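# Push in protruding rack drive blanks, skipping one

## Task

The rack's front face holds twelve drive blanks in three rows of four. Press every blank that protrudes all the way in until it bottoms out and latches. The exception is the blank in the top row, third from the left when viewed from the front of the rack: it must stay untouched. The rack is loose on the table, so do not tilt it more than a little, or the task fails. The rack must also finish in its original position.

## Robot and tools

Robot: two arms, left_arm and right_arm, each ending in a parallel gripper. Base positions in metres: left_arm (+0.006, +0.336, +0.027), right_arm (+0.013, -0.372, +0.023). Both bases are almost unrotated. A camera stand is bolted down behind the arms.

Scene frame: the origin is at table-top height, halfway between the two nominal bases. +x points out over the table, +y is toward left_arm, and +z is up. Reported gripper positions (end_effector_position, in metres) and orientations (end_effector_quat_wxyz) use this frame, as does each Hand target. Offsets are different: they run along the current Hand target's own axes. The gripper's fingers point along its +z and close along its y. The reported position is the point between the pads, about 1 cm short of the fingertips. Readings can be off by a few centimetres, and more at long reach.

Motion scale: every pose number lies in [-1, 1]. 1.0 stands for 0.6 m of travel or 180 degrees of turn. rx, ry, rz together form a single rotation vector. The opening number is absolute: +1 is fully open (0.093 m) and -1 is closed.

execute_actions(actions, cameras): actions is a list of actions. Each action is a table of at most 15 rows, and each row is one 1/30 s step. If the table is shorter than 15 rows, its final row is held for the remaining steps. A row always carries 14 numbers: left_arm dx, dy, dz, rx, ry, rz, opening, followed by the same seven for right_arm. The six pose numbers are an offset measured from that arm's Hand target as it stood when the action began. Rows do not add up within an action. The next action starts from the new Hand target, so sending the same offset again moves the arm further. Sending all six zeros re-commands the present Hand target. A zero opening is itself a command, so to leave a gripper as it is, repeat its current opening. An empty list returns the state plus images. cameras takes names, ["all"], or [].

move(target, speed, blend, opening_speed, grip_force, blocking, cameras): target is either one 14-number row laid out as above, or a list of up to 15 such rows. Every row is an offset from the Hand targets at the start of the move, not from the previous row. The paths are straight and end together. They last at least 0.5 s and are cut off at 10 s. speed is in m/s (0.002 to 2.9, default 0.25), given as one value or one per target; rotation is capped at twice that figure in rad/s. blend, in metres, rounds the corners between list targets; 0 stops at each one. opening_speed is in units per second on the -1..+1 scale, at least 0.2. grip_force is newtons per pad, 10 to 50, and stays set until changed. blocking=false returns after about 0.5 s while the motion carries on. Paths do not avoid obstacles or the other arm. Faster moves lag, stray and strike harder, and a target placed beyond a contact presses harder. Do not route a path close to the arm's own base. The result ends in a "move:" line: done, off_target, moving, held or fault, along with any limits (paced = pose clipped, held = steps withheld). An arm that isn't named in that line is done.

wait(seconds 0-10): lets time pass while each arm holds its last command. stop(): brakes a running move. zoom_image(camera, region [x0,y0,x1,y1] in pixels, at most 504x504): enlarges part of that camera's newest image. finished_scene(scene 1 or 2): ends the scene and cannot be undone. Scene 1 is practice.

Cameras: cam_head_left, cam_head_right, cam_high, cam_low, cam_left_wrist, cam_right_wrist, all 672x504. The wrist images may lag while the arm moves.

Result lines: Hand target is the last commanded pose after clipping. The gripper often comes to rest short of it, and the next command re-requests it. If the gripper still falls short, send the missing distance as a further offset. Tool commands lists the present commands. grip_measured is the finger motor on the ±1 scale; the pads meet at about -0.94, and each millimetre of gap adds about 0.0208. Joint positions are listed per arm, ending with the opening in metres. Joint velocities may read "within noise". Joint torques are raw, include gravity and are noisy.

Controller quirks: orientation is clipped to within 40 degrees of the measured one at each step. Friction and gravity can leave the gripper low, short or tilted, so check it after each move and correct any tilt. Very small moves may not happen at all, or may go astray. An arm that is blocked keeps pushing until it is commanded back behind the gripper's current position.

For this job: pressing blanks means pushing roughly along +x into the rack's face, for example with closed fingertips, slowly and to modest depth. Finish each push by pulling the target back. The rack is loose and can slide or tip, so keep forces low and brace it with the other arm if needed. Never touch the top-row, third-from-left blank. Avoid contact between the arms, fast impacts, and anything falling from the table. Stretched or stalled arms heat up: MOTOR HOT appears at 75 °C, and at 90 °C an OVER-TEMPERATURE FAULT folds that arm away for good.

Each tool is called in YAML: its name, and indented under it one key for each argument.

## Session

execute_actions:
  actions: []

Scene clock: 0.00 s.
left_arm: end_effector_position=(+0.3728, +0.3881, +0.1157) grip_measured=+1.000 end_effector_quat_wxyz=(+0.567, -0.126, +0.804, +0.128) | right_arm: end_effector_position=(+0.3997, -0.4317, +0.0992) grip_measured=+1.000 end_effector_quat_wxyz=(+0.534, +0.131, +0.831, -0.083)
Joint positions: left_arm=[-0.035 1.519 0.309 0.854 -0.383 -0.072 0.093] | right_arm=[-0.065 1.571 0.42 0.71 0.236 0.111 0.093]
Joint velocities: within noise
Joint torques (N m): no reading
Heat: left arm: 36 °C; right arm: 35 °C.
Hand target: left_arm +0.3763, +0.3881, +0.1239; +0.578, -0.128, +0.796, +0.126 | right_arm +0.4022, -0.4321, +0.1050; +0.540, +0.132, +0.827, -0.084
Tool commands: left_gripper/opening=+1.0 right_gripper/opening=+1.0

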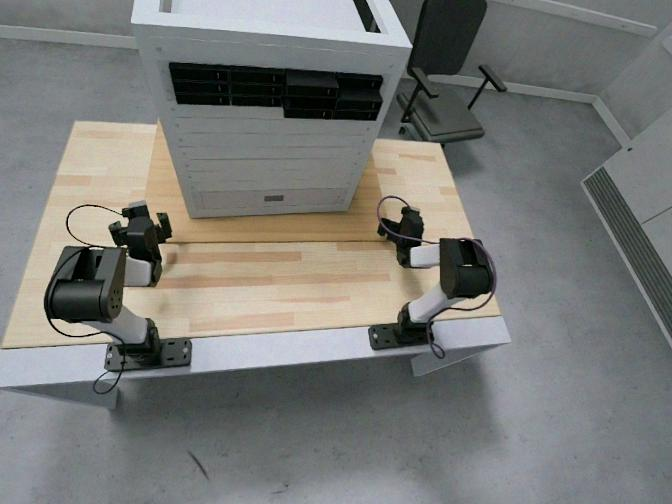

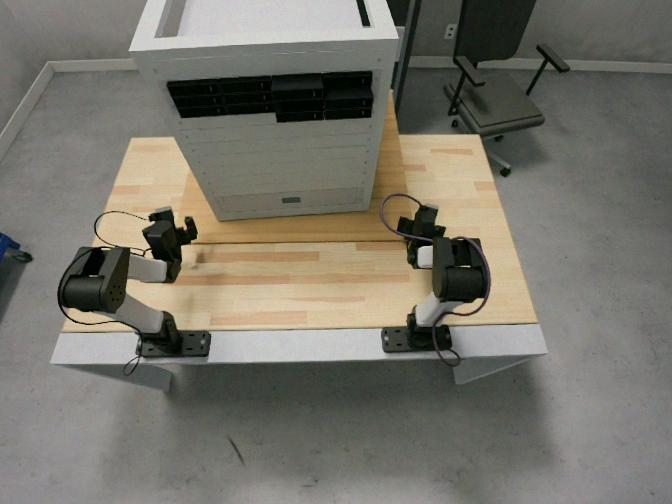

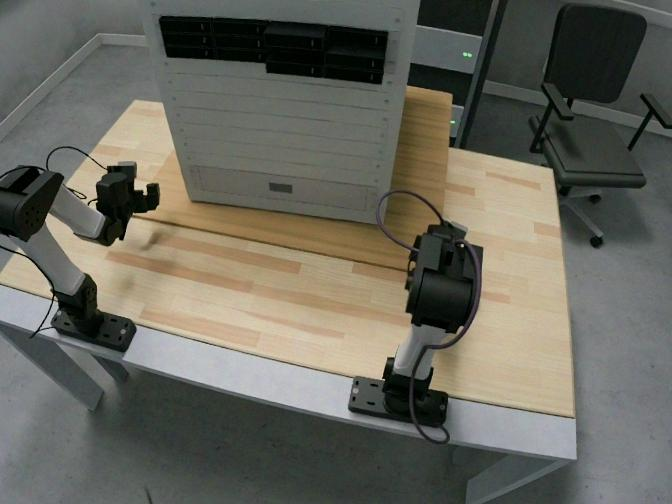

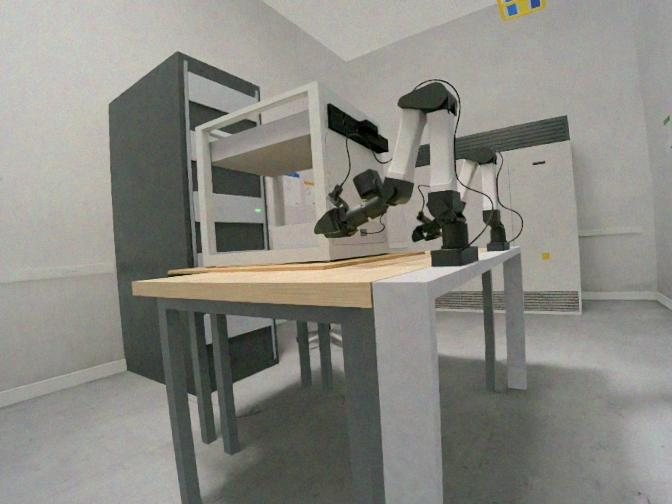

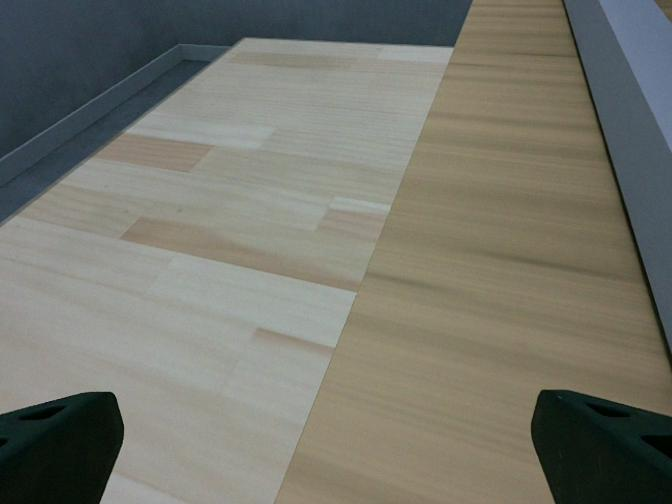

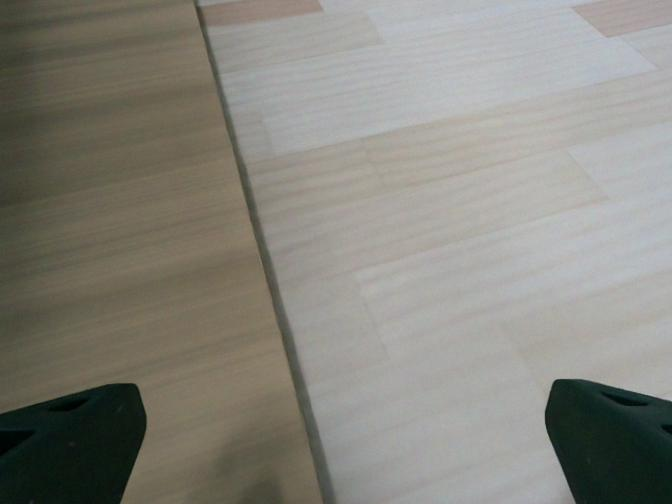

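zoom_image:
  camera: "cam_head_left"
  region: [150, 40, 410, 140]

zoom_image:
  camera: "cam_head_right"
  region: [150, 50, 400, 140]

zoom_image:
  camera: "cam_high"
  region: [140, 0, 410, 100]

zoom_image:
  camera: "cam_low"
  region: [300, 80, 420, 180]

Scaled by 1.938 from the camera's 672x504 image, which has a finer 960x720 frame.

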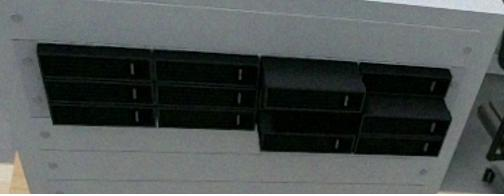

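Scaled by 2.016 from the camera's 672x504 image, which has a finer 960x720 frame.

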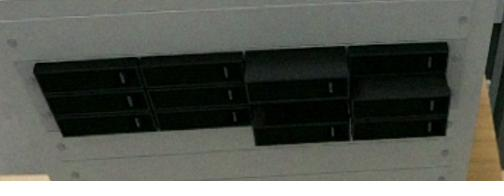

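Scaled by 1.867 from the camera's 672x504 image, which has a finer 960x720 frame.

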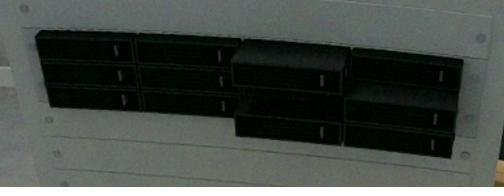

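Scaled by 4.200 from the camera's 672x504 image, which has a finer 960x720 frame.

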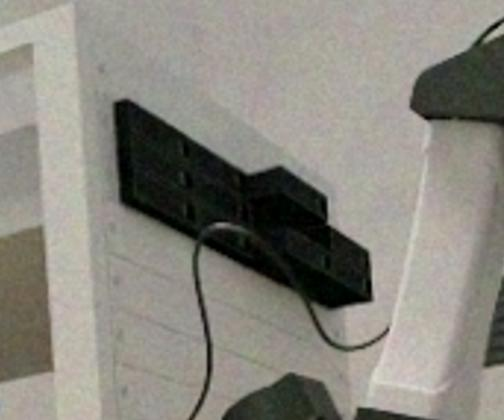

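move:
  target: [0,0,0,0,0,0,1, -0.3897,0.2482,-0.4157,-0.1203,-0.1301,-0.0265,-1]
  speed: 0.2
  cameras: ["all"]

Scene clock: 141.67 s.
left_arm: end_effector_position=(+0.3728, +0.3881, +0.1157) grip_measured=+1.000 end_effector_quat_wxyz=(+0.567, -0.126, +0.804, +0.128) | right_arm: end_effector_position=(+0.3203, -0.2500, +0.4110) grip_measured=-0.985 end_effector_quat_wxyz=(+0.701, -0.029, +0.712, +0.027)
Joint positions: left_arm=[-0.035 1.519 0.309 0.854 -0.383 -0.072 0.093] | right_arm=[0.649 0.922 0.956 -0.052 0.583 0.008 0]
Joint torques (N m): left_arm=[0.14 -5.04 7.15 1.96 -0.12 -0.09] | right_arm=[0.16 -1.73 8.91 2.21 0.13 0.03]
Heat: left arm: 45 °C; right arm: 51 °C.
Hand target: left_arm +0.3763, +0.3881, +0.1239; +0.578, -0.128, +0.796, +0.126 | right_arm +0.3199, -0.2505, +0.4200; +0.707, -0.025, +0.706, +0.025
Off the commanded pose: left_arm 0.009 m, 2 deg | right_arm 0.009 m, 1 deg.
move: done
camera_calibration:
cam_right_wrist: T_world_to_cam=[[0.0988658, -0.995, -0.0141375, -0.270998], [-0.435119, -0.0304489, -0.899858, 0.54137], [0.894929, 0.0951166, -0.435953, 0.00200322], [0, 0, 0, 1]] pos_world=[0.26056, -0.253349, 0.484199]

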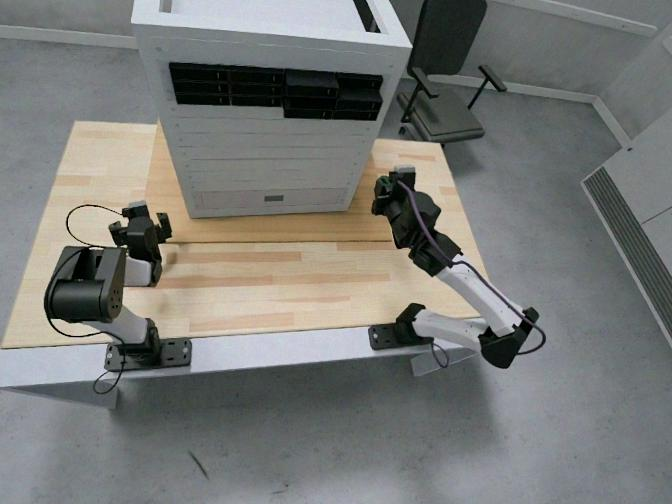

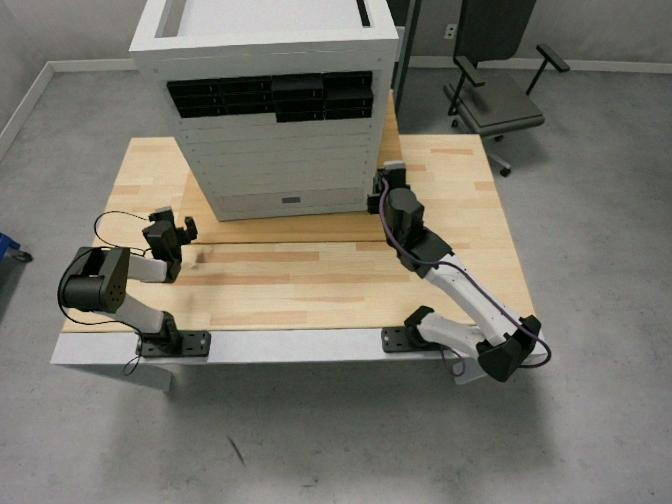

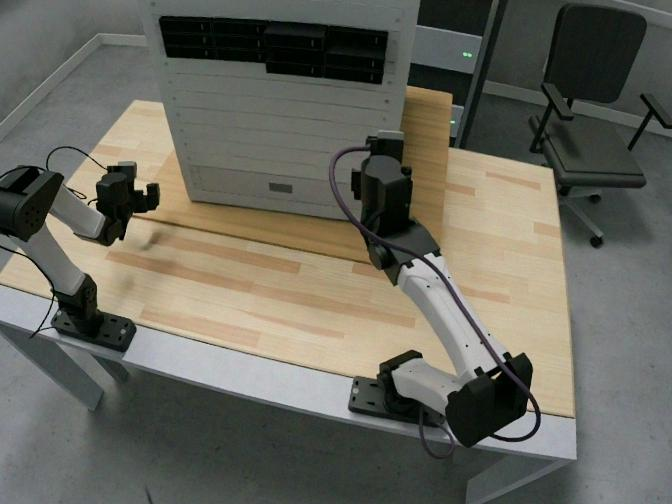

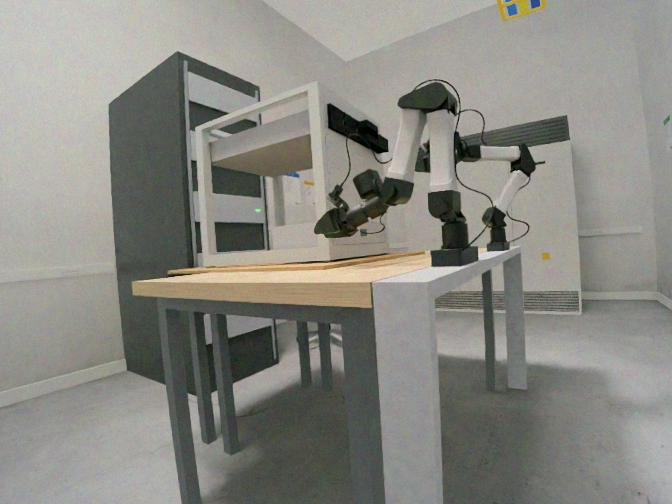

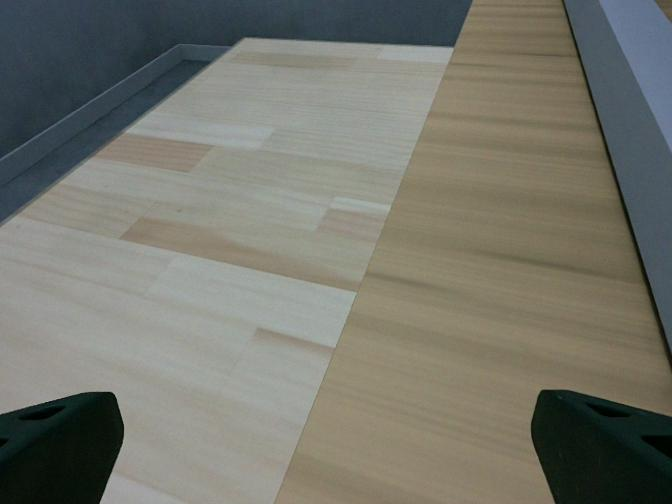

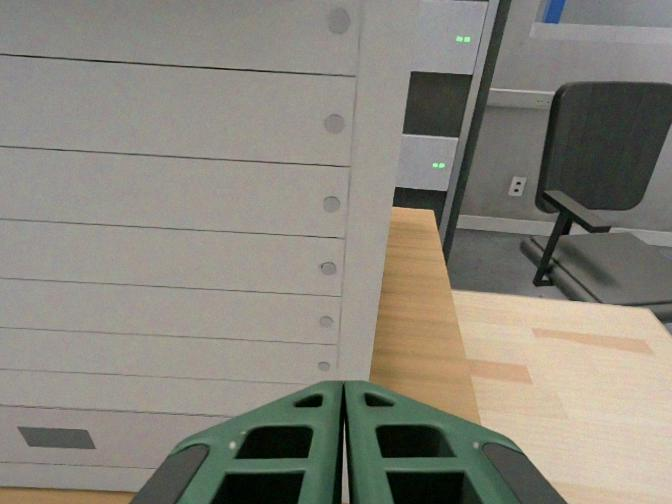

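move:
  target: [0,0,0,0,0,0,1, -0.0167,0.2018,-0.0193,0,-0.1667,0,-1]
  speed: 0.2
  cameras: ["cam_right_wrist","cam_head_right","cam_high"]

Scene clock: 156.47 s.
left_arm: end_effector_position=(+0.3728, +0.3881, +0.1157) grip_measured=+1.000 end_effector_quat_wxyz=(+0.567, -0.126, +0.804, +0.128) | right_arm: end_effector_position=(+0.3023, -0.1313, +0.4173) grip_measured=-0.985 end_effector_quat_wxyz=(+0.857, -0.030, +0.515, +0.019)
Joint positions: left_arm=[-0.035 1.519 0.309 0.854 -0.383 -0.072 0.093] | right_arm=[1.005 1.445 0.757 1.42 0.793 -0.605 0]
Joint torques (N m): left_arm=[0.12 -5.03 7.12 1.97 -0.12 -0.09] | right_arm=[-0.09 -5.37 8.53 1.66 -0.44 0.03]
Heat: left arm: 45 °C; right arm: 52 °C.
Hand target: left_arm +0.3763, +0.3881, +0.1239; +0.578, -0.128, +0.796, +0.126 | right_arm +0.2998, -0.1304, +0.4301; +0.866, -0.017, +0.499, +0.031
Off the commanded pose: left_arm 0.009 m, 2 deg | right_arm 0.013 m, 3 deg.
move: off_target (right_arm)
camera_calibration:
cam_right_wrist: T_world_to_cam=[[0.0879076, -0.995788, 0.0260525, -0.164549], [0.053392, -0.021406, -0.998344, 0.437478], [0.994697, 0.089153, 0.0512854, -0.224733], [0, 0, 0, 1]] pos_world=[0.214648, -0.134455, 0.452566]
Images, in order (width x height): cam_head_right 672x504, cam_high 672x504, cam_right_wrist 672x504.

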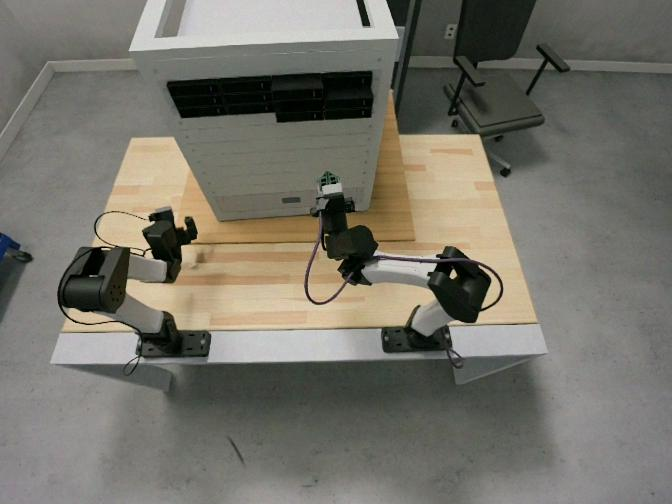

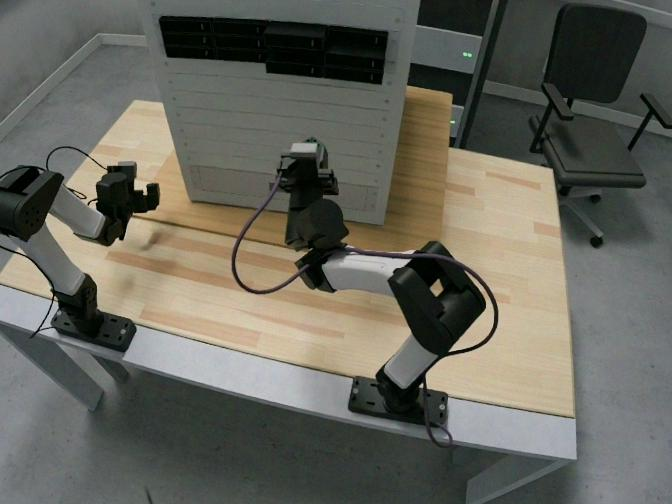

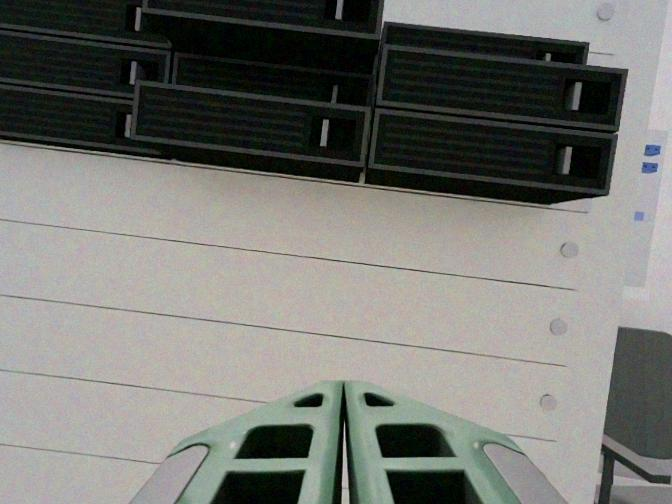

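zoom_image:
  camera: "cam_right_wrist"
  region: [0, 0, 340, 210]

zoom_image:
  camera: "cam_right_wrist"
  region: [332, 0, 672, 210]

Scaled by 1.482 from the camera's 672x504 image, which has a finer 960x720 frame.

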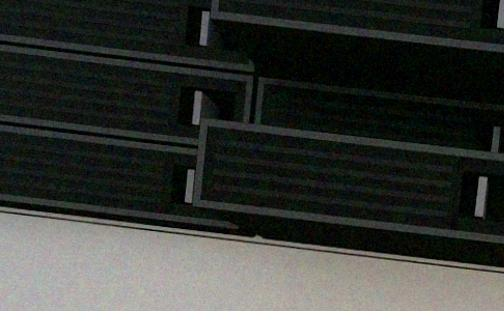

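Scaled by 1.482 from the camera's 672x504 image, which has a finer 960x720 frame.

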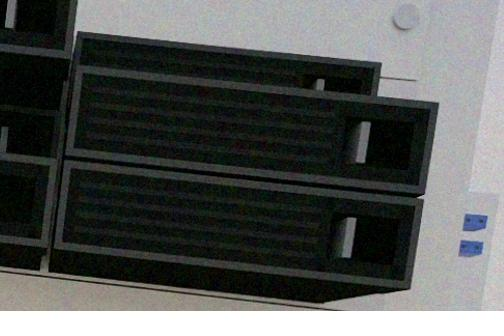

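move:
  target: [-0.4248,-0.2998,-0.4042,0.0895,-0.2644,-0.0271,-1, 0,0,0,0,0,0,-1]
  speed: 0.2
  cameras: ["cam_right_wrist","cam_left_wrist","cam_head_right","cam_low"]

Scene clock: 193.07 s.
left_arm: end_effector_position=(+0.3031, +0.1519, +0.4157) grip_measured=-0.976 end_effector_quat_wxyz=(+0.854, -0.006, +0.518, +0.047) | right_arm: end_effector_position=(+0.3022, -0.1314, +0.4174) grip_measured=-0.985 end_effector_quat_wxyz=(+0.857, -0.029, +0.514, +0.019)
Joint positions: left_arm=[-0.926 1.356 0.658 1.457 -0.831 0.654 0] | right_arm=[1.005 1.445 0.757 1.421 0.793 -0.605 0]
Joint torques (N m): left_arm=[-0.46 -2.99 10.52 1.45 0.46 0] | right_arm=[-0.05 -5.33 8.54 1.66 -0.44 0.05]
Heat: left arm: 46 °C; right arm: 53 °C.
Hand target: left_arm +0.3002, +0.1501, +0.4301; +0.865, -0.019, +0.499, +0.033 | right_arm +0.2998, -0.1305, +0.4301; +0.866, -0.017, +0.499, +0.031
Off the commanded pose: left_arm 0.015 m, 3 deg | right_arm 0.013 m, 3 deg.
move: off_target (left_arm, right_arm)
camera_calibration:
cam_left_wrist: T_world_to_cam=[[0.0889327, -0.994424, -0.0566815, 0.147414], [0.0404838, 0.0604688, -0.997349, 0.432458], [0.995215, 0.0864022, 0.0456357, -0.24999], [0, 0, 0, 1]] pos_world=[0.218176, 0.142041, 0.451075]
cam_right_wrist: T_world_to_cam=[[0.0877083, -0.995813, 0.0257811, -0.16448], [0.0538644, -0.0211019, -0.998325, 0.437512], [0.994689, 0.0889501, 0.0517881, -0.224882], [0, 0, 0, 1]] pos_world=[0.214548, -0.134555, 0.452666]
Images, in order (width x height): cam_head_right 672x504, cam_low 672x504, cam_left_wrist 672x504, cam_right_wrist 672x504.

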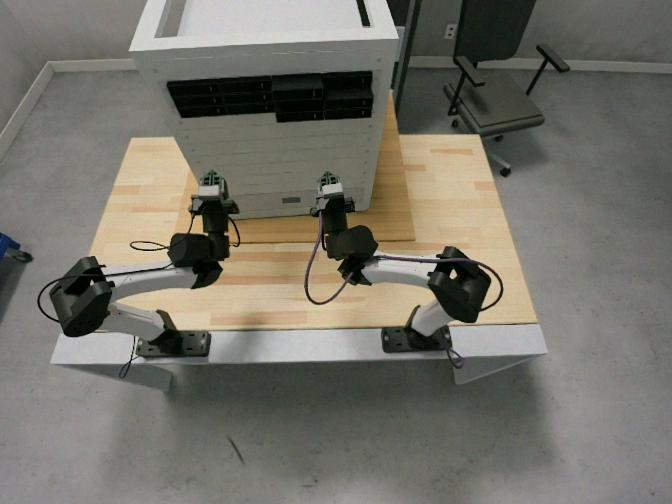

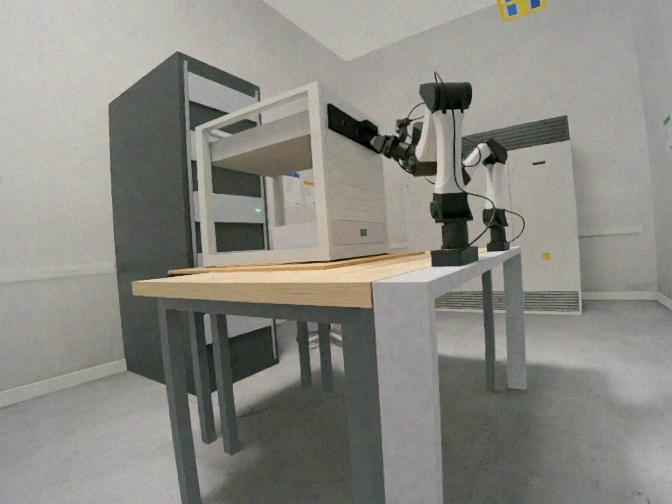

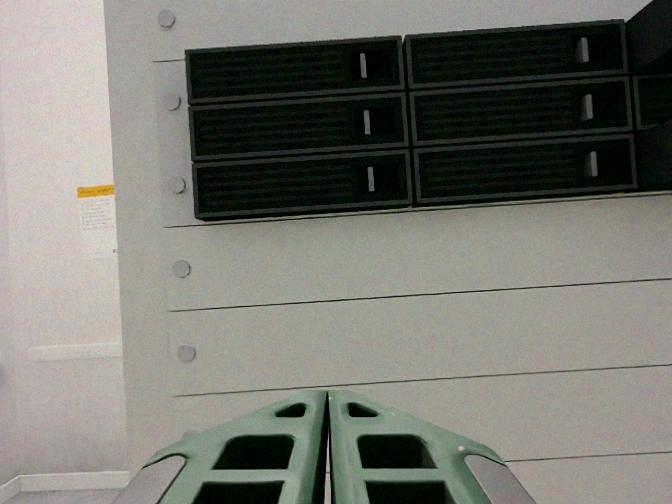

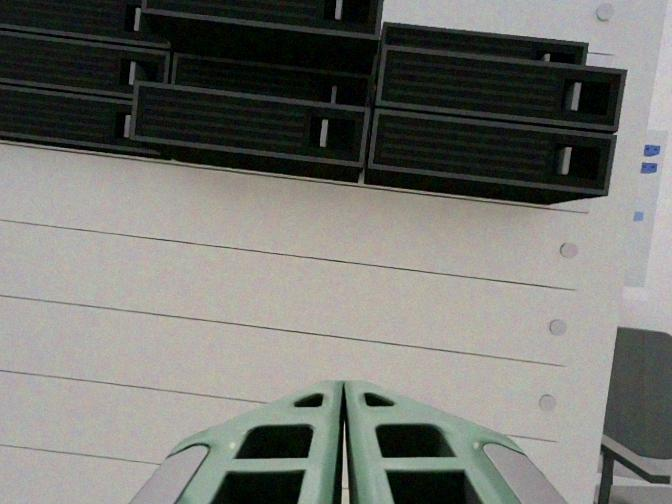

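zoom_image:
  camera: "cam_head_right"
  region: [170, 150, 370, 250]

zoom_image:
  camera: "cam_low"
  region: [320, 70, 520, 220]

Scaled by 2.520 from the camera's 672x504 image, which has a finer 960x720 frame.

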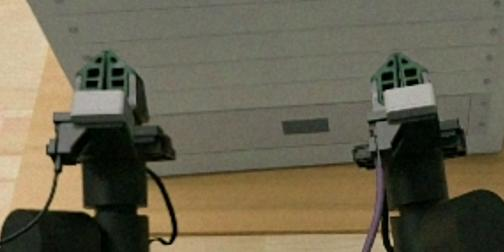

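Scaled by 2.520 from the camera's 672x504 image, which has a finer 960x720 frame.

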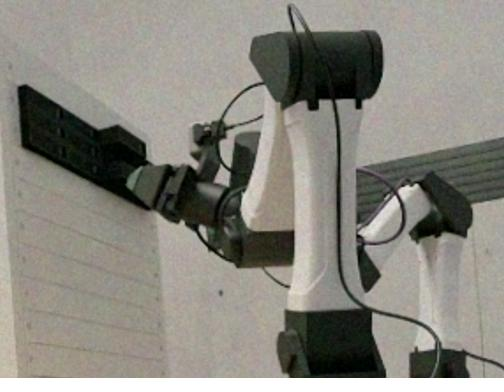

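move:
  target: [0,0,0,0,0,0,-1, -0.0765,-0.1067,0.1408,0,0,0,-1]
  speed: 0.12
  cameras: ["cam_right_wrist","cam_head_right"]

Scene clock: 331.27 s.
left_arm: end_effector_position=(+0.3031, +0.1519, +0.4157) grip_measured=-0.976 end_effector_quat_wxyz=(+0.854, -0.006, +0.518, +0.047) | right_arm: end_effector_position=(+0.3628, -0.1831, +0.4895) grip_measured=-0.985 end_effector_quat_wxyz=(+0.853, -0.035, +0.521, +0.013)
Joint positions: left_arm=[-0.926 1.356 0.658 1.457 -0.831 0.655 0] | right_arm=[0.71 1.316 1.003 0.881 0.562 -0.378 0]
Joint torques (N m): left_arm=[-0.47 -2.99 10.5 1.45 0.47 0] | right_arm=[-0.73 -7.9 9.09 1.81 -0.33 0.31]
Heat: left arm: 45 °C; right arm: 55 °C.
Hand target: left_arm +0.3002, +0.1501, +0.4300; +0.865, -0.019, +0.500, +0.033 | right_arm +0.3543, -0.1909, +0.5121; +0.866, -0.017, +0.499, +0.031
Off the commanded pose: left_arm 0.015 m, 3 deg | right_arm 0.025 m, 4 deg.
move: off_target (left_arm, right_arm)
camera_calibration:
cam_right_wrist: T_world_to_cam=[[0.0830539, -0.995744, 0.0399555, -0.228439], [0.0386532, -0.036845, -0.998573, 0.507843], [0.995795, 0.0844798, 0.0354286, -0.277402], [0, 0, 0, 1]] pos_world=[0.275579, -0.185321, 0.526074]
Images, in order (width x height): cam_head_right 672x504, cam_right_wrist 672x504.

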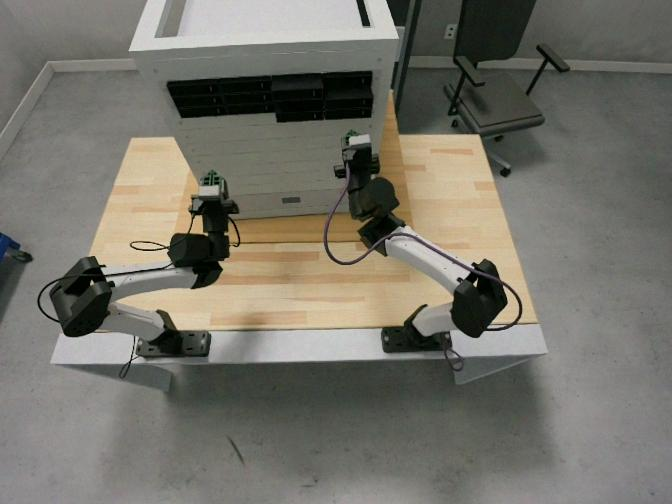

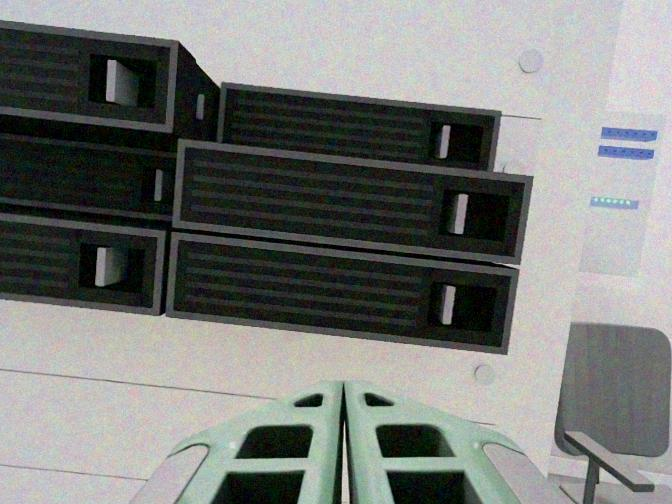

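move:
  target: [0,0,0,0,0,0,-1, -0.0107,0,0.0448,0,0,0,-1]
  speed: 0.08
  cameras: ["cam_right_wrist"]

Scene clock: 340.23 s.
left_arm: end_effector_position=(+0.3031, +0.1519, +0.4157) grip_measured=-0.976 end_effector_quat_wxyz=(+0.854, -0.006, +0.518, +0.047) | right_arm: end_effector_position=(+0.3752, -0.1884, +0.5190) grip_measured=-0.985 end_effector_quat_wxyz=(+0.858, -0.026, +0.512, +0.018)
Joint positions: left_arm=[-0.926 1.356 0.658 1.457 -0.831 0.655 0] | right_arm=[0.666 1.348 1.128 0.801 0.527 -0.348 0]
Joint torques (N m): left_arm=[-0.46 -2.96 10.54 1.45 0.47 0] | right_arm=[-0.73 -5.39 9.21 1.8 -0.33 0.31]
Heat: left arm: 45 °C; right arm: 56 °C.
Hand target: left_arm +0.3002, +0.1501, +0.4300; +0.865, -0.019, +0.500, +0.033 | right_arm +0.3744, -0.1894, +0.5311; +0.866, -0.017, +0.499, +0.031
Off the commanded pose: left_arm 0.015 m, 3 deg | right_arm 0.012 m, 2 deg.
move: off_target (left_arm, right_arm)
camera_calibration:
cam_right_wrist: T_world_to_cam=[[0.0824145, -0.996371, 0.0212809, -0.226026], [0.0588045, -0.0164546, -0.998134, 0.532685], [0.994862, 0.0835122, 0.057235, -0.301591], [0, 0, 0, 1]] pos_world=[0.287345, -0.191255, 0.553762]
Images, in order (width x height): cam_right_wrist 672x504.

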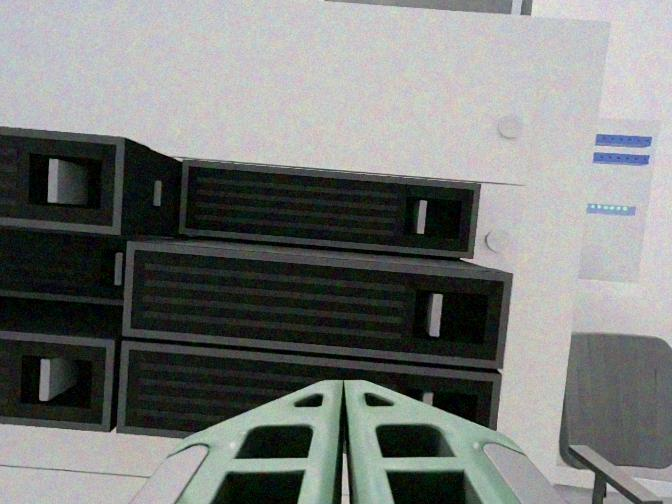

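move:
  target: [0,0,0,0,0,0,-1, 0.0229,0.0133,0.0130,0,0,0,-1]
  speed: 0.08
  cameras: ["cam_right_wrist"]

Scene clock: 350.50 s.
left_arm: end_effector_position=(+0.3031, +0.1519, +0.4157) grip_measured=-0.976 end_effector_quat_wxyz=(+0.854, -0.006, +0.518, +0.047) | right_arm: end_effector_position=(+0.3896, -0.1776, +0.5052) grip_measured=-0.985 end_effector_quat_wxyz=(+0.853, -0.033, +0.521, +0.015)
Joint positions: left_arm=[-0.926 1.356 0.658 1.457 -0.831 0.655 0] | right_arm=[0.663 1.406 1.138 0.823 0.523 -0.345 0]
Joint torques (N m): left_arm=[-0.47 -2.96 10.5 1.45 0.47 0] | right_arm=[-0.8 -6.05 9.62 2.05 -0.32 0.31]
Heat: left arm: 46 °C; right arm: 55 °C.
Hand target: left_arm +0.3002, +0.1501, +0.4300; +0.865, -0.019, +0.500, +0.033 | right_arm +0.3874, -0.1805, +0.5231; +0.866, -0.017, +0.499, +0.031
Off the commanded pose: left_arm 0.015 m, 3 deg | right_arm 0.018 m, 4 deg.
move: off_target (left_arm, right_arm)
camera_calibration:
cam_right_wrist: T_world_to_cam=[[0.0844708, -0.995812, 0.0349728, -0.223875], [0.0394327, -0.0317299, -0.998718, 0.523441], [0.995645, 0.0857416, 0.0365873, -0.305536], [0, 0, 0, 1]] pos_world=[0.302476, -0.180132, 0.541778]
Images, in order (width x height): cam_right_wrist 672x504.

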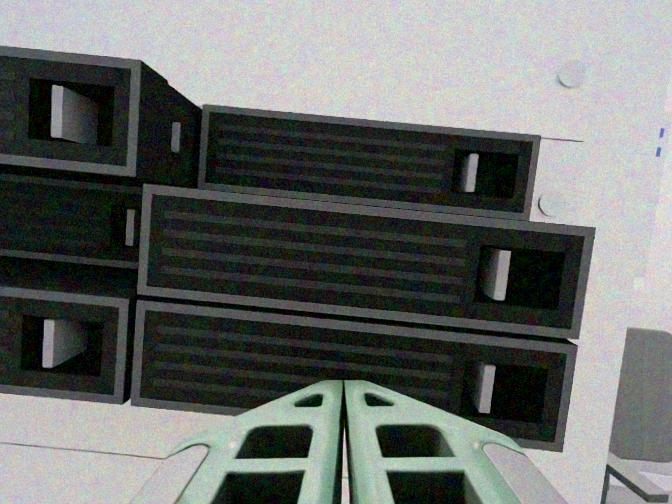

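move:
  target: [0,0,0,0,0,0,-1, 0.0023,0,0.0140,0,0,0,-1]
  speed: 0.04
  cameras: ["cam_right_wrist"]

Scene clock: 362.67 s.
left_arm: end_effector_position=(+0.3031, +0.1519, +0.4157) grip_measured=-0.976 end_effector_quat_wxyz=(+0.854, -0.006, +0.518, +0.047) | right_arm: end_effector_position=(+0.3957, -0.1786, +0.5130) grip_measured=-0.985 end_effector_quat_wxyz=(+0.857, -0.028, +0.514, +0.018)
Joint positions: left_arm=[-0.926 1.356 0.658 1.457 -0.831 0.655 0] | right_arm=[0.648 1.43 1.175 0.823 0.511 -0.336 0]
Joint torques (N m): left_arm=[-0.47 -2.97 10.5 1.45 0.47 0] | right_arm=[-0.8 -6.05 9.42 1.88 -0.32 0.31]
Heat: left arm: 46 °C; right arm: 55 °C.
Hand target: left_arm +0.3002, +0.1501, +0.4300; +0.865, -0.019, +0.500, +0.033 | right_arm +0.3953, -0.1798, +0.5261; +0.866, -0.018, +0.499, +0.031
Off the commanded pose: left_arm 0.015 m, 3 deg | right_arm 0.013 m, 3 deg.
move: off_target (left_arm, right_arm)
camera_calibration:
cam_right_wrist: T_world_to_cam=[[0.0834762, -0.996218, 0.024126, -0.219696], [0.0540516, -0.0196484, -0.998345, 0.527049], [0.995043, 0.0846421, 0.052207, -0.319685], [0, 0, 0, 1]] pos_world=[0.307952, -0.181451, 0.548167]
Images, in order (width x height): cam_right_wrist 672x504.

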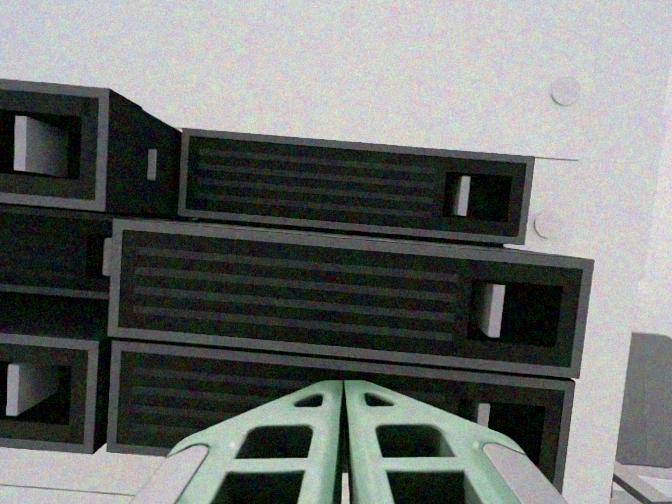

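move:
  target: [0,0,0,0,0,0,-1, 0.0083,0,0.0144,0,0,0,-1]
  speed: 0.03
  cameras: ["cam_right_wrist","cam_head_right"]

Scene clock: 370.27 s.
left_arm: end_effector_position=(+0.3031, +0.1519, +0.4157) grip_measured=-0.976 end_effector_quat_wxyz=(+0.854, -0.006, +0.518, +0.047) | right_arm: end_effector_position=(+0.4051, -0.1783, +0.5139) grip_measured=-0.985 end_effector_quat_wxyz=(+0.858, -0.026, +0.513, +0.018)
Joint positions: left_arm=[-0.926 1.356 0.658 1.457 -0.831 0.655 0] | right_arm=[0.63 1.46 1.204 0.823 0.497 -0.325 0]
Joint torques (N m): left_arm=[-0.49 -2.96 10.51 1.44 0.47 0] | right_arm=[-0.8 -6.31 9.46 1.84 -0.33 0.31]
Heat: left arm: 46 °C; right arm: 55 °C.
Hand target: left_arm +0.3002, +0.1501, +0.4300; +0.865, -0.019, +0.500, +0.033 | right_arm +0.4052, -0.1792, +0.5262; +0.866, -0.017, +0.499, +0.031
Off the commanded pose: left_arm 0.015 m, 3 deg | right_arm 0.012 m, 3 deg.
move: off_target (left_arm, right_arm)
camera_calibration:
cam_right_wrist: T_world_to_cam=[[0.0827522, -0.996344, 0.0212211, -0.218501], [0.0567125, -0.0165515, -0.998253, 0.52691], [0.994955, 0.0838112, 0.0551355, -0.330818], [0, 0, 0, 1]] pos_world=[0.317348, -0.181255, 0.548866]
Images, in order (width x height): cam_head_right 672x504, cam_right_wrist 672x504.

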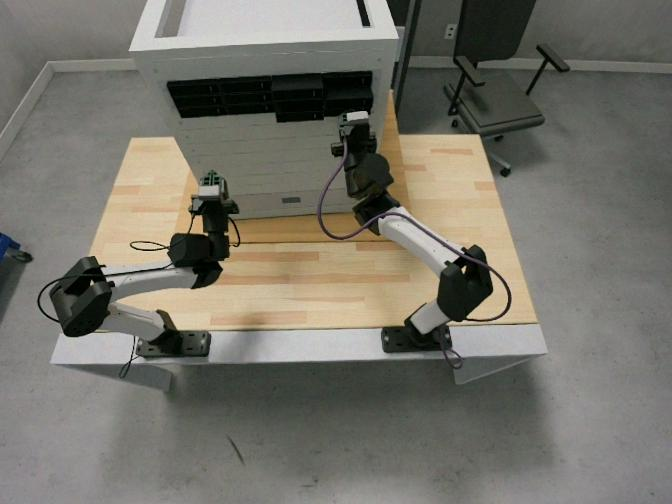

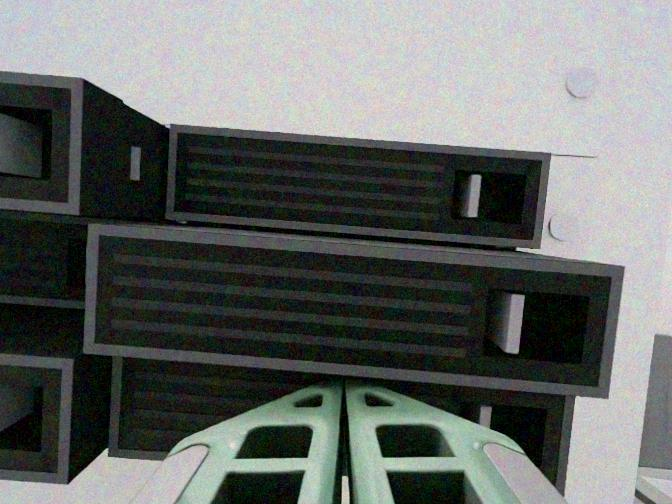

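move:
  target: [0,0,0,0,0,0,-1, 0.0098,0,0.0136,0,0,0,-1]
  speed: 0.03
  cameras: ["cam_right_wrist"]

Scene clock: 379.83 s.
left_arm: end_effector_position=(+0.3031, +0.1519, +0.4157) grip_measured=-0.976 end_effector_quat_wxyz=(+0.854, -0.006, +0.518, +0.047) | right_arm: end_effector_position=(+0.4149, -0.1778, +0.5133) grip_measured=-0.985 end_effector_quat_wxyz=(+0.858, -0.026, +0.513, +0.018)
Joint positions: left_arm=[-0.926 1.356 0.658 1.457 -0.831 0.655 0] | right_arm=[0.613 1.491 1.231 0.823 0.483 -0.314 0]
Joint torques (N m): left_arm=[-0.44 -2.99 10.52 1.45 0.47 -0.01] | right_arm=[-0.8 -6.6 9.43 1.86 -0.32 0.31]
Heat: left arm: 46 °C; right arm: 54 °C.
Hand target: left_arm +0.3002, +0.1501, +0.4300; +0.865, -0.019, +0.500, +0.033 | right_arm +0.4153, -0.1785, +0.5250; +0.866, -0.017, +0.499, +0.031
Off the commanded pose: left_arm 0.015 m, 3 deg | right_arm 0.012 m, 2 deg.
move: off_target (left_arm, right_arm)
camera_calibration:
cam_right_wrist: T_world_to_cam=[[0.0826937, -0.996368, 0.0203283, -0.218298], [0.0567465, -0.0156573, -0.998266, 0.525921], [0.994958, 0.0837039, 0.0552456, -0.340658], [0, 0, 0, 1]] pos_world=[0.327148, -0.180756, 0.548267]
Images, in order (width x height): cam_right_wrist 672x504.

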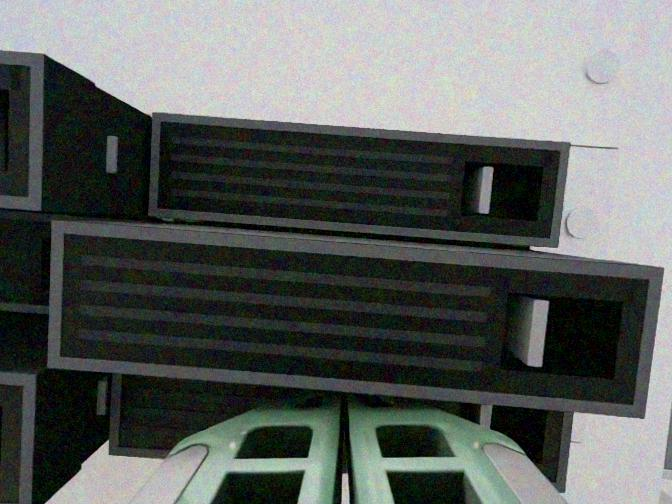

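move:
  target: [0,0,0,0,0,0,-1, 0.0056,0,0.0064,0,0,0,-1]
  speed: 0.03
  cameras: ["cam_right_wrist"]

Scene clock: 388.70 s.
left_arm: end_effector_position=(+0.3031, +0.1519, +0.4157) grip_measured=-0.976 end_effector_quat_wxyz=(+0.854, -0.006, +0.518, +0.047) | right_arm: end_effector_position=(+0.4197, -0.1770, +0.5124) grip_measured=-0.985 end_effector_quat_wxyz=(+0.858, -0.026, +0.513, +0.019)
Joint positions: left_arm=[-0.926 1.356 0.658 1.457 -0.831 0.655 0] | right_arm=[0.606 1.506 1.242 0.823 0.475 -0.308 0]
Joint torques (N m): left_arm=[-0.44 -2.97 10.51 1.45 0.46 -0.01] | right_arm=[-0.84 -6.68 9.39 1.89 -0.31 0.32]
Heat: left arm: 46 °C; right arm: 54 °C.
Hand target: left_arm +0.3002, +0.1501, +0.4300; +0.865, -0.019, +0.500, +0.033 | right_arm +0.4203, -0.1782, +0.5240; +0.866, -0.018, +0.499, +0.031
Off the commanded pose: left_arm 0.015 m, 3 deg | right_arm 0.012 m, 3 deg.
move: off_target (left_arm, right_arm)
camera_calibration:
cam_right_wrist: T_world_to_cam=[[0.0843714, -0.996212, 0.0210526, -0.218906], [0.0561296, -0.0163428, -0.99829, 0.524856], [0.994852, 0.0854088, 0.0545381, -0.344713], [0, 0, 0, 1]] pos_world=[0.331948, -0.180058, 0.547367]
Images, in order (width x height): cam_right_wrist 672x504.

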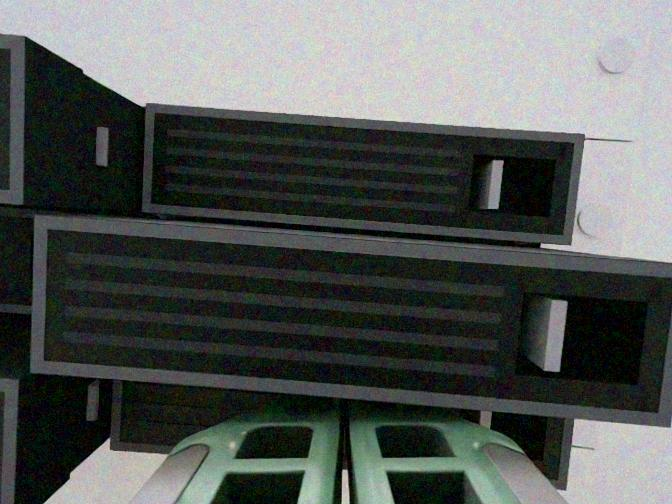

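move:
  target: [0,0,0,0,0,0,-1, 0.0033,0,0.0058,0,0,0,-1]
  speed: 0.03
  cameras: ["cam_right_wrist"]

Scene clock: 393.90 s.
left_arm: end_effector_position=(+0.3031, +0.1519, +0.4157) grip_measured=-0.976 end_effector_quat_wxyz=(+0.854, -0.006, +0.518, +0.047) | right_arm: end_effector_position=(+0.4226, -0.1765, +0.5129) grip_measured=-0.985 end_effector_quat_wxyz=(+0.858, -0.026, +0.513, +0.020)
Joint positions: left_arm=[-0.926 1.356 0.658 1.457 -0.831 0.655 0] | right_arm=[0.601 1.517 1.253 0.823 0.471 -0.304 0]
Joint torques (N m): left_arm=[-0.44 -2.96 10.52 1.44 0.46 0] | right_arm=[-1.01 -6.6 9.58 1.88 -0.32 0.31]
Heat: left arm: 46 °C; right arm: 54 °C.
Hand target: left_arm +0.3002, +0.1501, +0.4300; +0.865, -0.019, +0.500, +0.033 | right_arm +0.4242, -0.1779, +0.5242; +0.866, -0.018, +0.499, +0.031
Off the commanded pose: left_arm 0.015 m, 3 deg | right_arm 0.011 m, 2 deg.
move: off_target (left_arm, right_arm)
camera_calibration:
cam_right_wrist: T_world_to_cam=[[0.0855292, -0.996146, 0.0194251, -0.218341], [0.0575222, -0.0145271, -0.998239, 0.524935], [0.994674, 0.0864959, 0.0560581, -0.348119], [0, 0, 0, 1]] pos_world=[0.334744, -0.179763, 0.547767]
Images, in order (width x height): cam_right_wrist 672x504.

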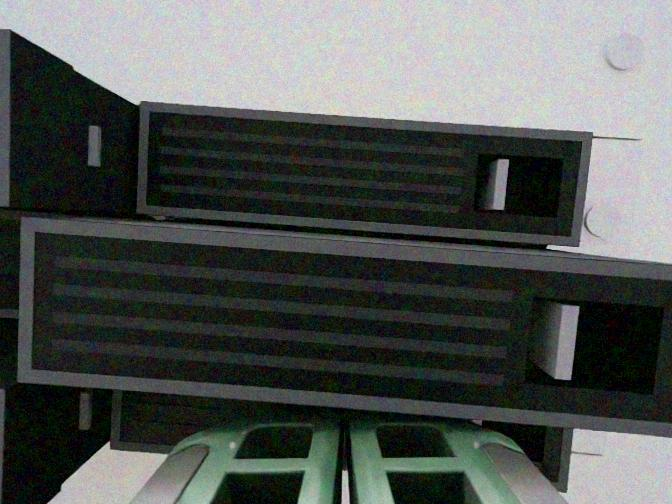

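move:
  target: [0,0,0,0,0,0,-1, 0.0025,0,0.0043,0,0,0,-1]
  speed: 0.03
  cameras: ["cam_right_wrist"]

Scene clock: 398.90 s.
left_arm: end_effector_position=(+0.3031, +0.1519, +0.4157) grip_measured=-0.976 end_effector_quat_wxyz=(+0.854, -0.006, +0.518, +0.047) | right_arm: end_effector_position=(+0.4260, -0.1765, +0.5129) grip_measured=-0.985 end_effector_quat_wxyz=(+0.858, -0.026, +0.513, +0.020)
Joint positions: left_arm=[-0.926 1.356 0.658 1.457 -0.831 0.655 0] | right_arm=[0.596 1.528 1.263 0.823 0.467 -0.301 0]
Joint torques (N m): left_arm=[-0.46 -2.97 10.51 1.45 0.47 0] | right_arm=[-0.92 -6.83 9.51 1.87 -0.31 0.31]
Heat: left arm: 46 °C; right arm: 54 °C.
Hand target: left_arm +0.3002, +0.1501, +0.4300; +0.865, -0.019, +0.500, +0.033 | right_arm +0.4272, -0.1777, +0.5242; +0.866, -0.017, +0.499, +0.031
Off the commanded pose: left_arm 0.015 m, 3 deg | right_arm 0.011 m, 2 deg.
move: off_target (left_arm, right_arm)
camera_calibration:
cam_right_wrist: T_world_to_cam=[[0.0848354, -0.996213, 0.0190353, -0.218102], [0.0579777, -0.0141364, -0.998218, 0.52454], [0.994707, 0.0857878, 0.0565589, -0.352016], [0, 0, 0, 1]] pos_world=[0.338244, -0.179662, 0.547666]
Images, in order (width x height): cam_right_wrist 672x504.

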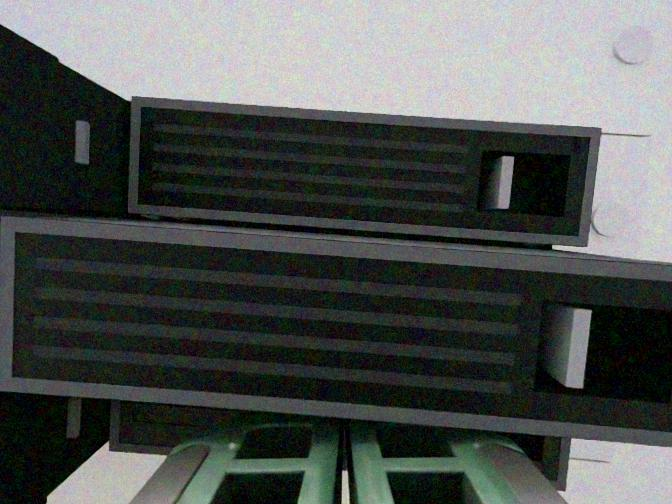

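move:
  target: [0,0,0,0,0,0,-1, 0.0017,0,0.0029,0,0,0,-1]
  speed: 0.03
  cameras: ["cam_right_wrist"]

Scene clock: 411.23 s.
left_arm: end_effector_position=(+0.3031, +0.1519, +0.4157) grip_measured=-0.976 end_effector_quat_wxyz=(+0.854, -0.006, +0.518, +0.047) | right_arm: end_effector_position=(+0.4281, -0.1763, +0.5129) grip_measured=-0.985 end_effector_quat_wxyz=(+0.858, -0.025, +0.512, +0.020)
Joint positions: left_arm=[-0.926 1.356 0.658 1.457 -0.831 0.655 0] | right_arm=[0.593 1.535 1.27 0.823 0.464 -0.299 0]
Joint torques (N m): left_arm=[-0.47 -2.99 10.52 1.45 0.47 0] | right_arm=[-0.91 -6.93 9.52 1.86 -0.31 0.31]
Heat: left arm: 46 °C; right arm: 54 °C.
Hand target: left_arm +0.3002, +0.1501, +0.4300; +0.865, -0.019, +0.500, +0.033 | right_arm +0.4292, -0.1775, +0.5241; +0.866, -0.017, +0.499, +0.031
Off the commanded pose: left_arm 0.015 m, 3 deg | right_arm 0.011 m, 2 deg.
move: off_target (left_arm, right_arm)
camera_calibration:
cam_right_wrist: T_world_to_cam=[[0.0850672, -0.996206, 0.0183747, -0.21779], [0.0583331, -0.0134304, -0.998207, 0.524427], [0.994666, 0.0859865, 0.0569693, -0.354197], [0, 0, 0, 1]] pos_world=[0.340243, -0.179464, 0.547667]
Images, in order (width x height): cam_right_wrist 672x504.

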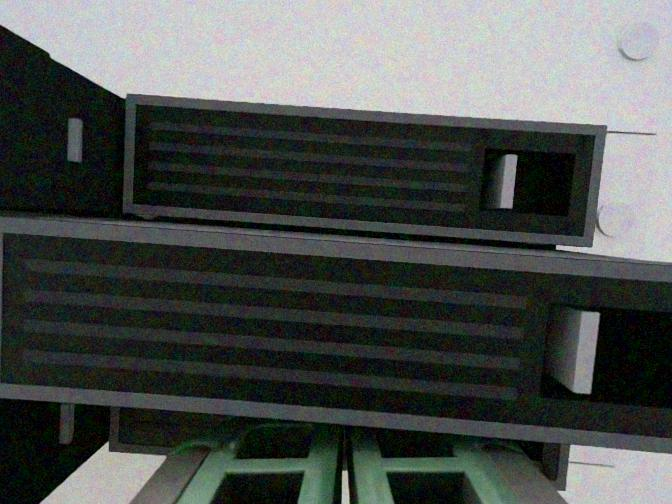

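move:
  target: [0,0,0,0,0,0,-1, 0.0017,0,0.0029,0,0,0,-1]
  speed: 0.03
  cameras: ["cam_right_wrist"]

Scene clock: 419.53 s.
left_arm: end_effector_position=(+0.3031, +0.1519, +0.4157) grip_measured=-0.976 end_effector_quat_wxyz=(+0.854, -0.006, +0.518, +0.047) | right_arm: end_effector_position=(+0.4293, -0.1762, +0.5135) grip_measured=-0.985 end_effector_quat_wxyz=(+0.859, -0.025, +0.512, +0.020)
Joint positions: left_arm=[-0.926 1.356 0.658 1.457 -0.831 0.655 0] | right_arm=[0.59 1.539 1.276 0.823 0.462 -0.298 0]
Joint torques (N m): left_arm=[-0.47 -2.97 10.5 1.44 0.47 0] | right_arm=[-0.99 -6.79 9.59 1.85 -0.32 0.31]
Heat: left arm: 46 °C; right arm: 55 °C.
Hand target: left_arm +0.3002, +0.1501, +0.4300; +0.865, -0.019, +0.500, +0.033 | right_arm +0.4313, -0.1773, +0.5241; +0.866, -0.018, +0.499, +0.031
Off the commanded pose: left_arm 0.015 m, 3 deg | right_arm 0.011 m, 2 deg.
move: off_target (left_arm, right_arm)
camera_calibration:
cam_right_wrist: T_world_to_cam=[[0.0854871, -0.996185, 0.0175355, -0.217682], [0.0598688, -0.0124321, -0.998129, 0.524465], [0.994539, 0.086377, 0.0585777, -0.356175], [0, 0, 0, 1]] pos_world=[0.34144, -0.179566, 0.548165]
Images, in order (width x height): cam_right_wrist 672x504.

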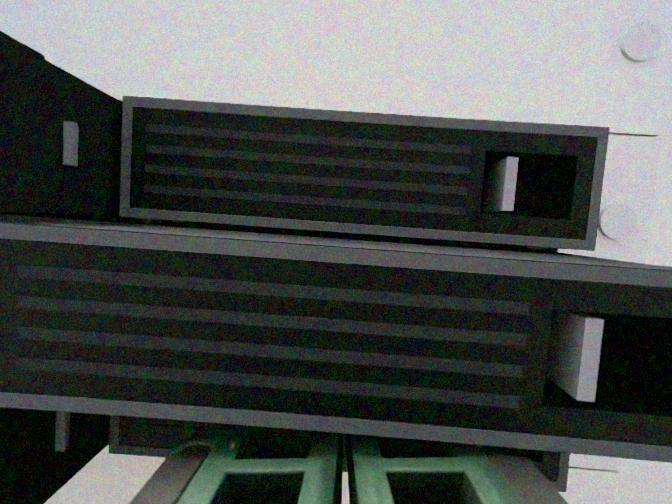

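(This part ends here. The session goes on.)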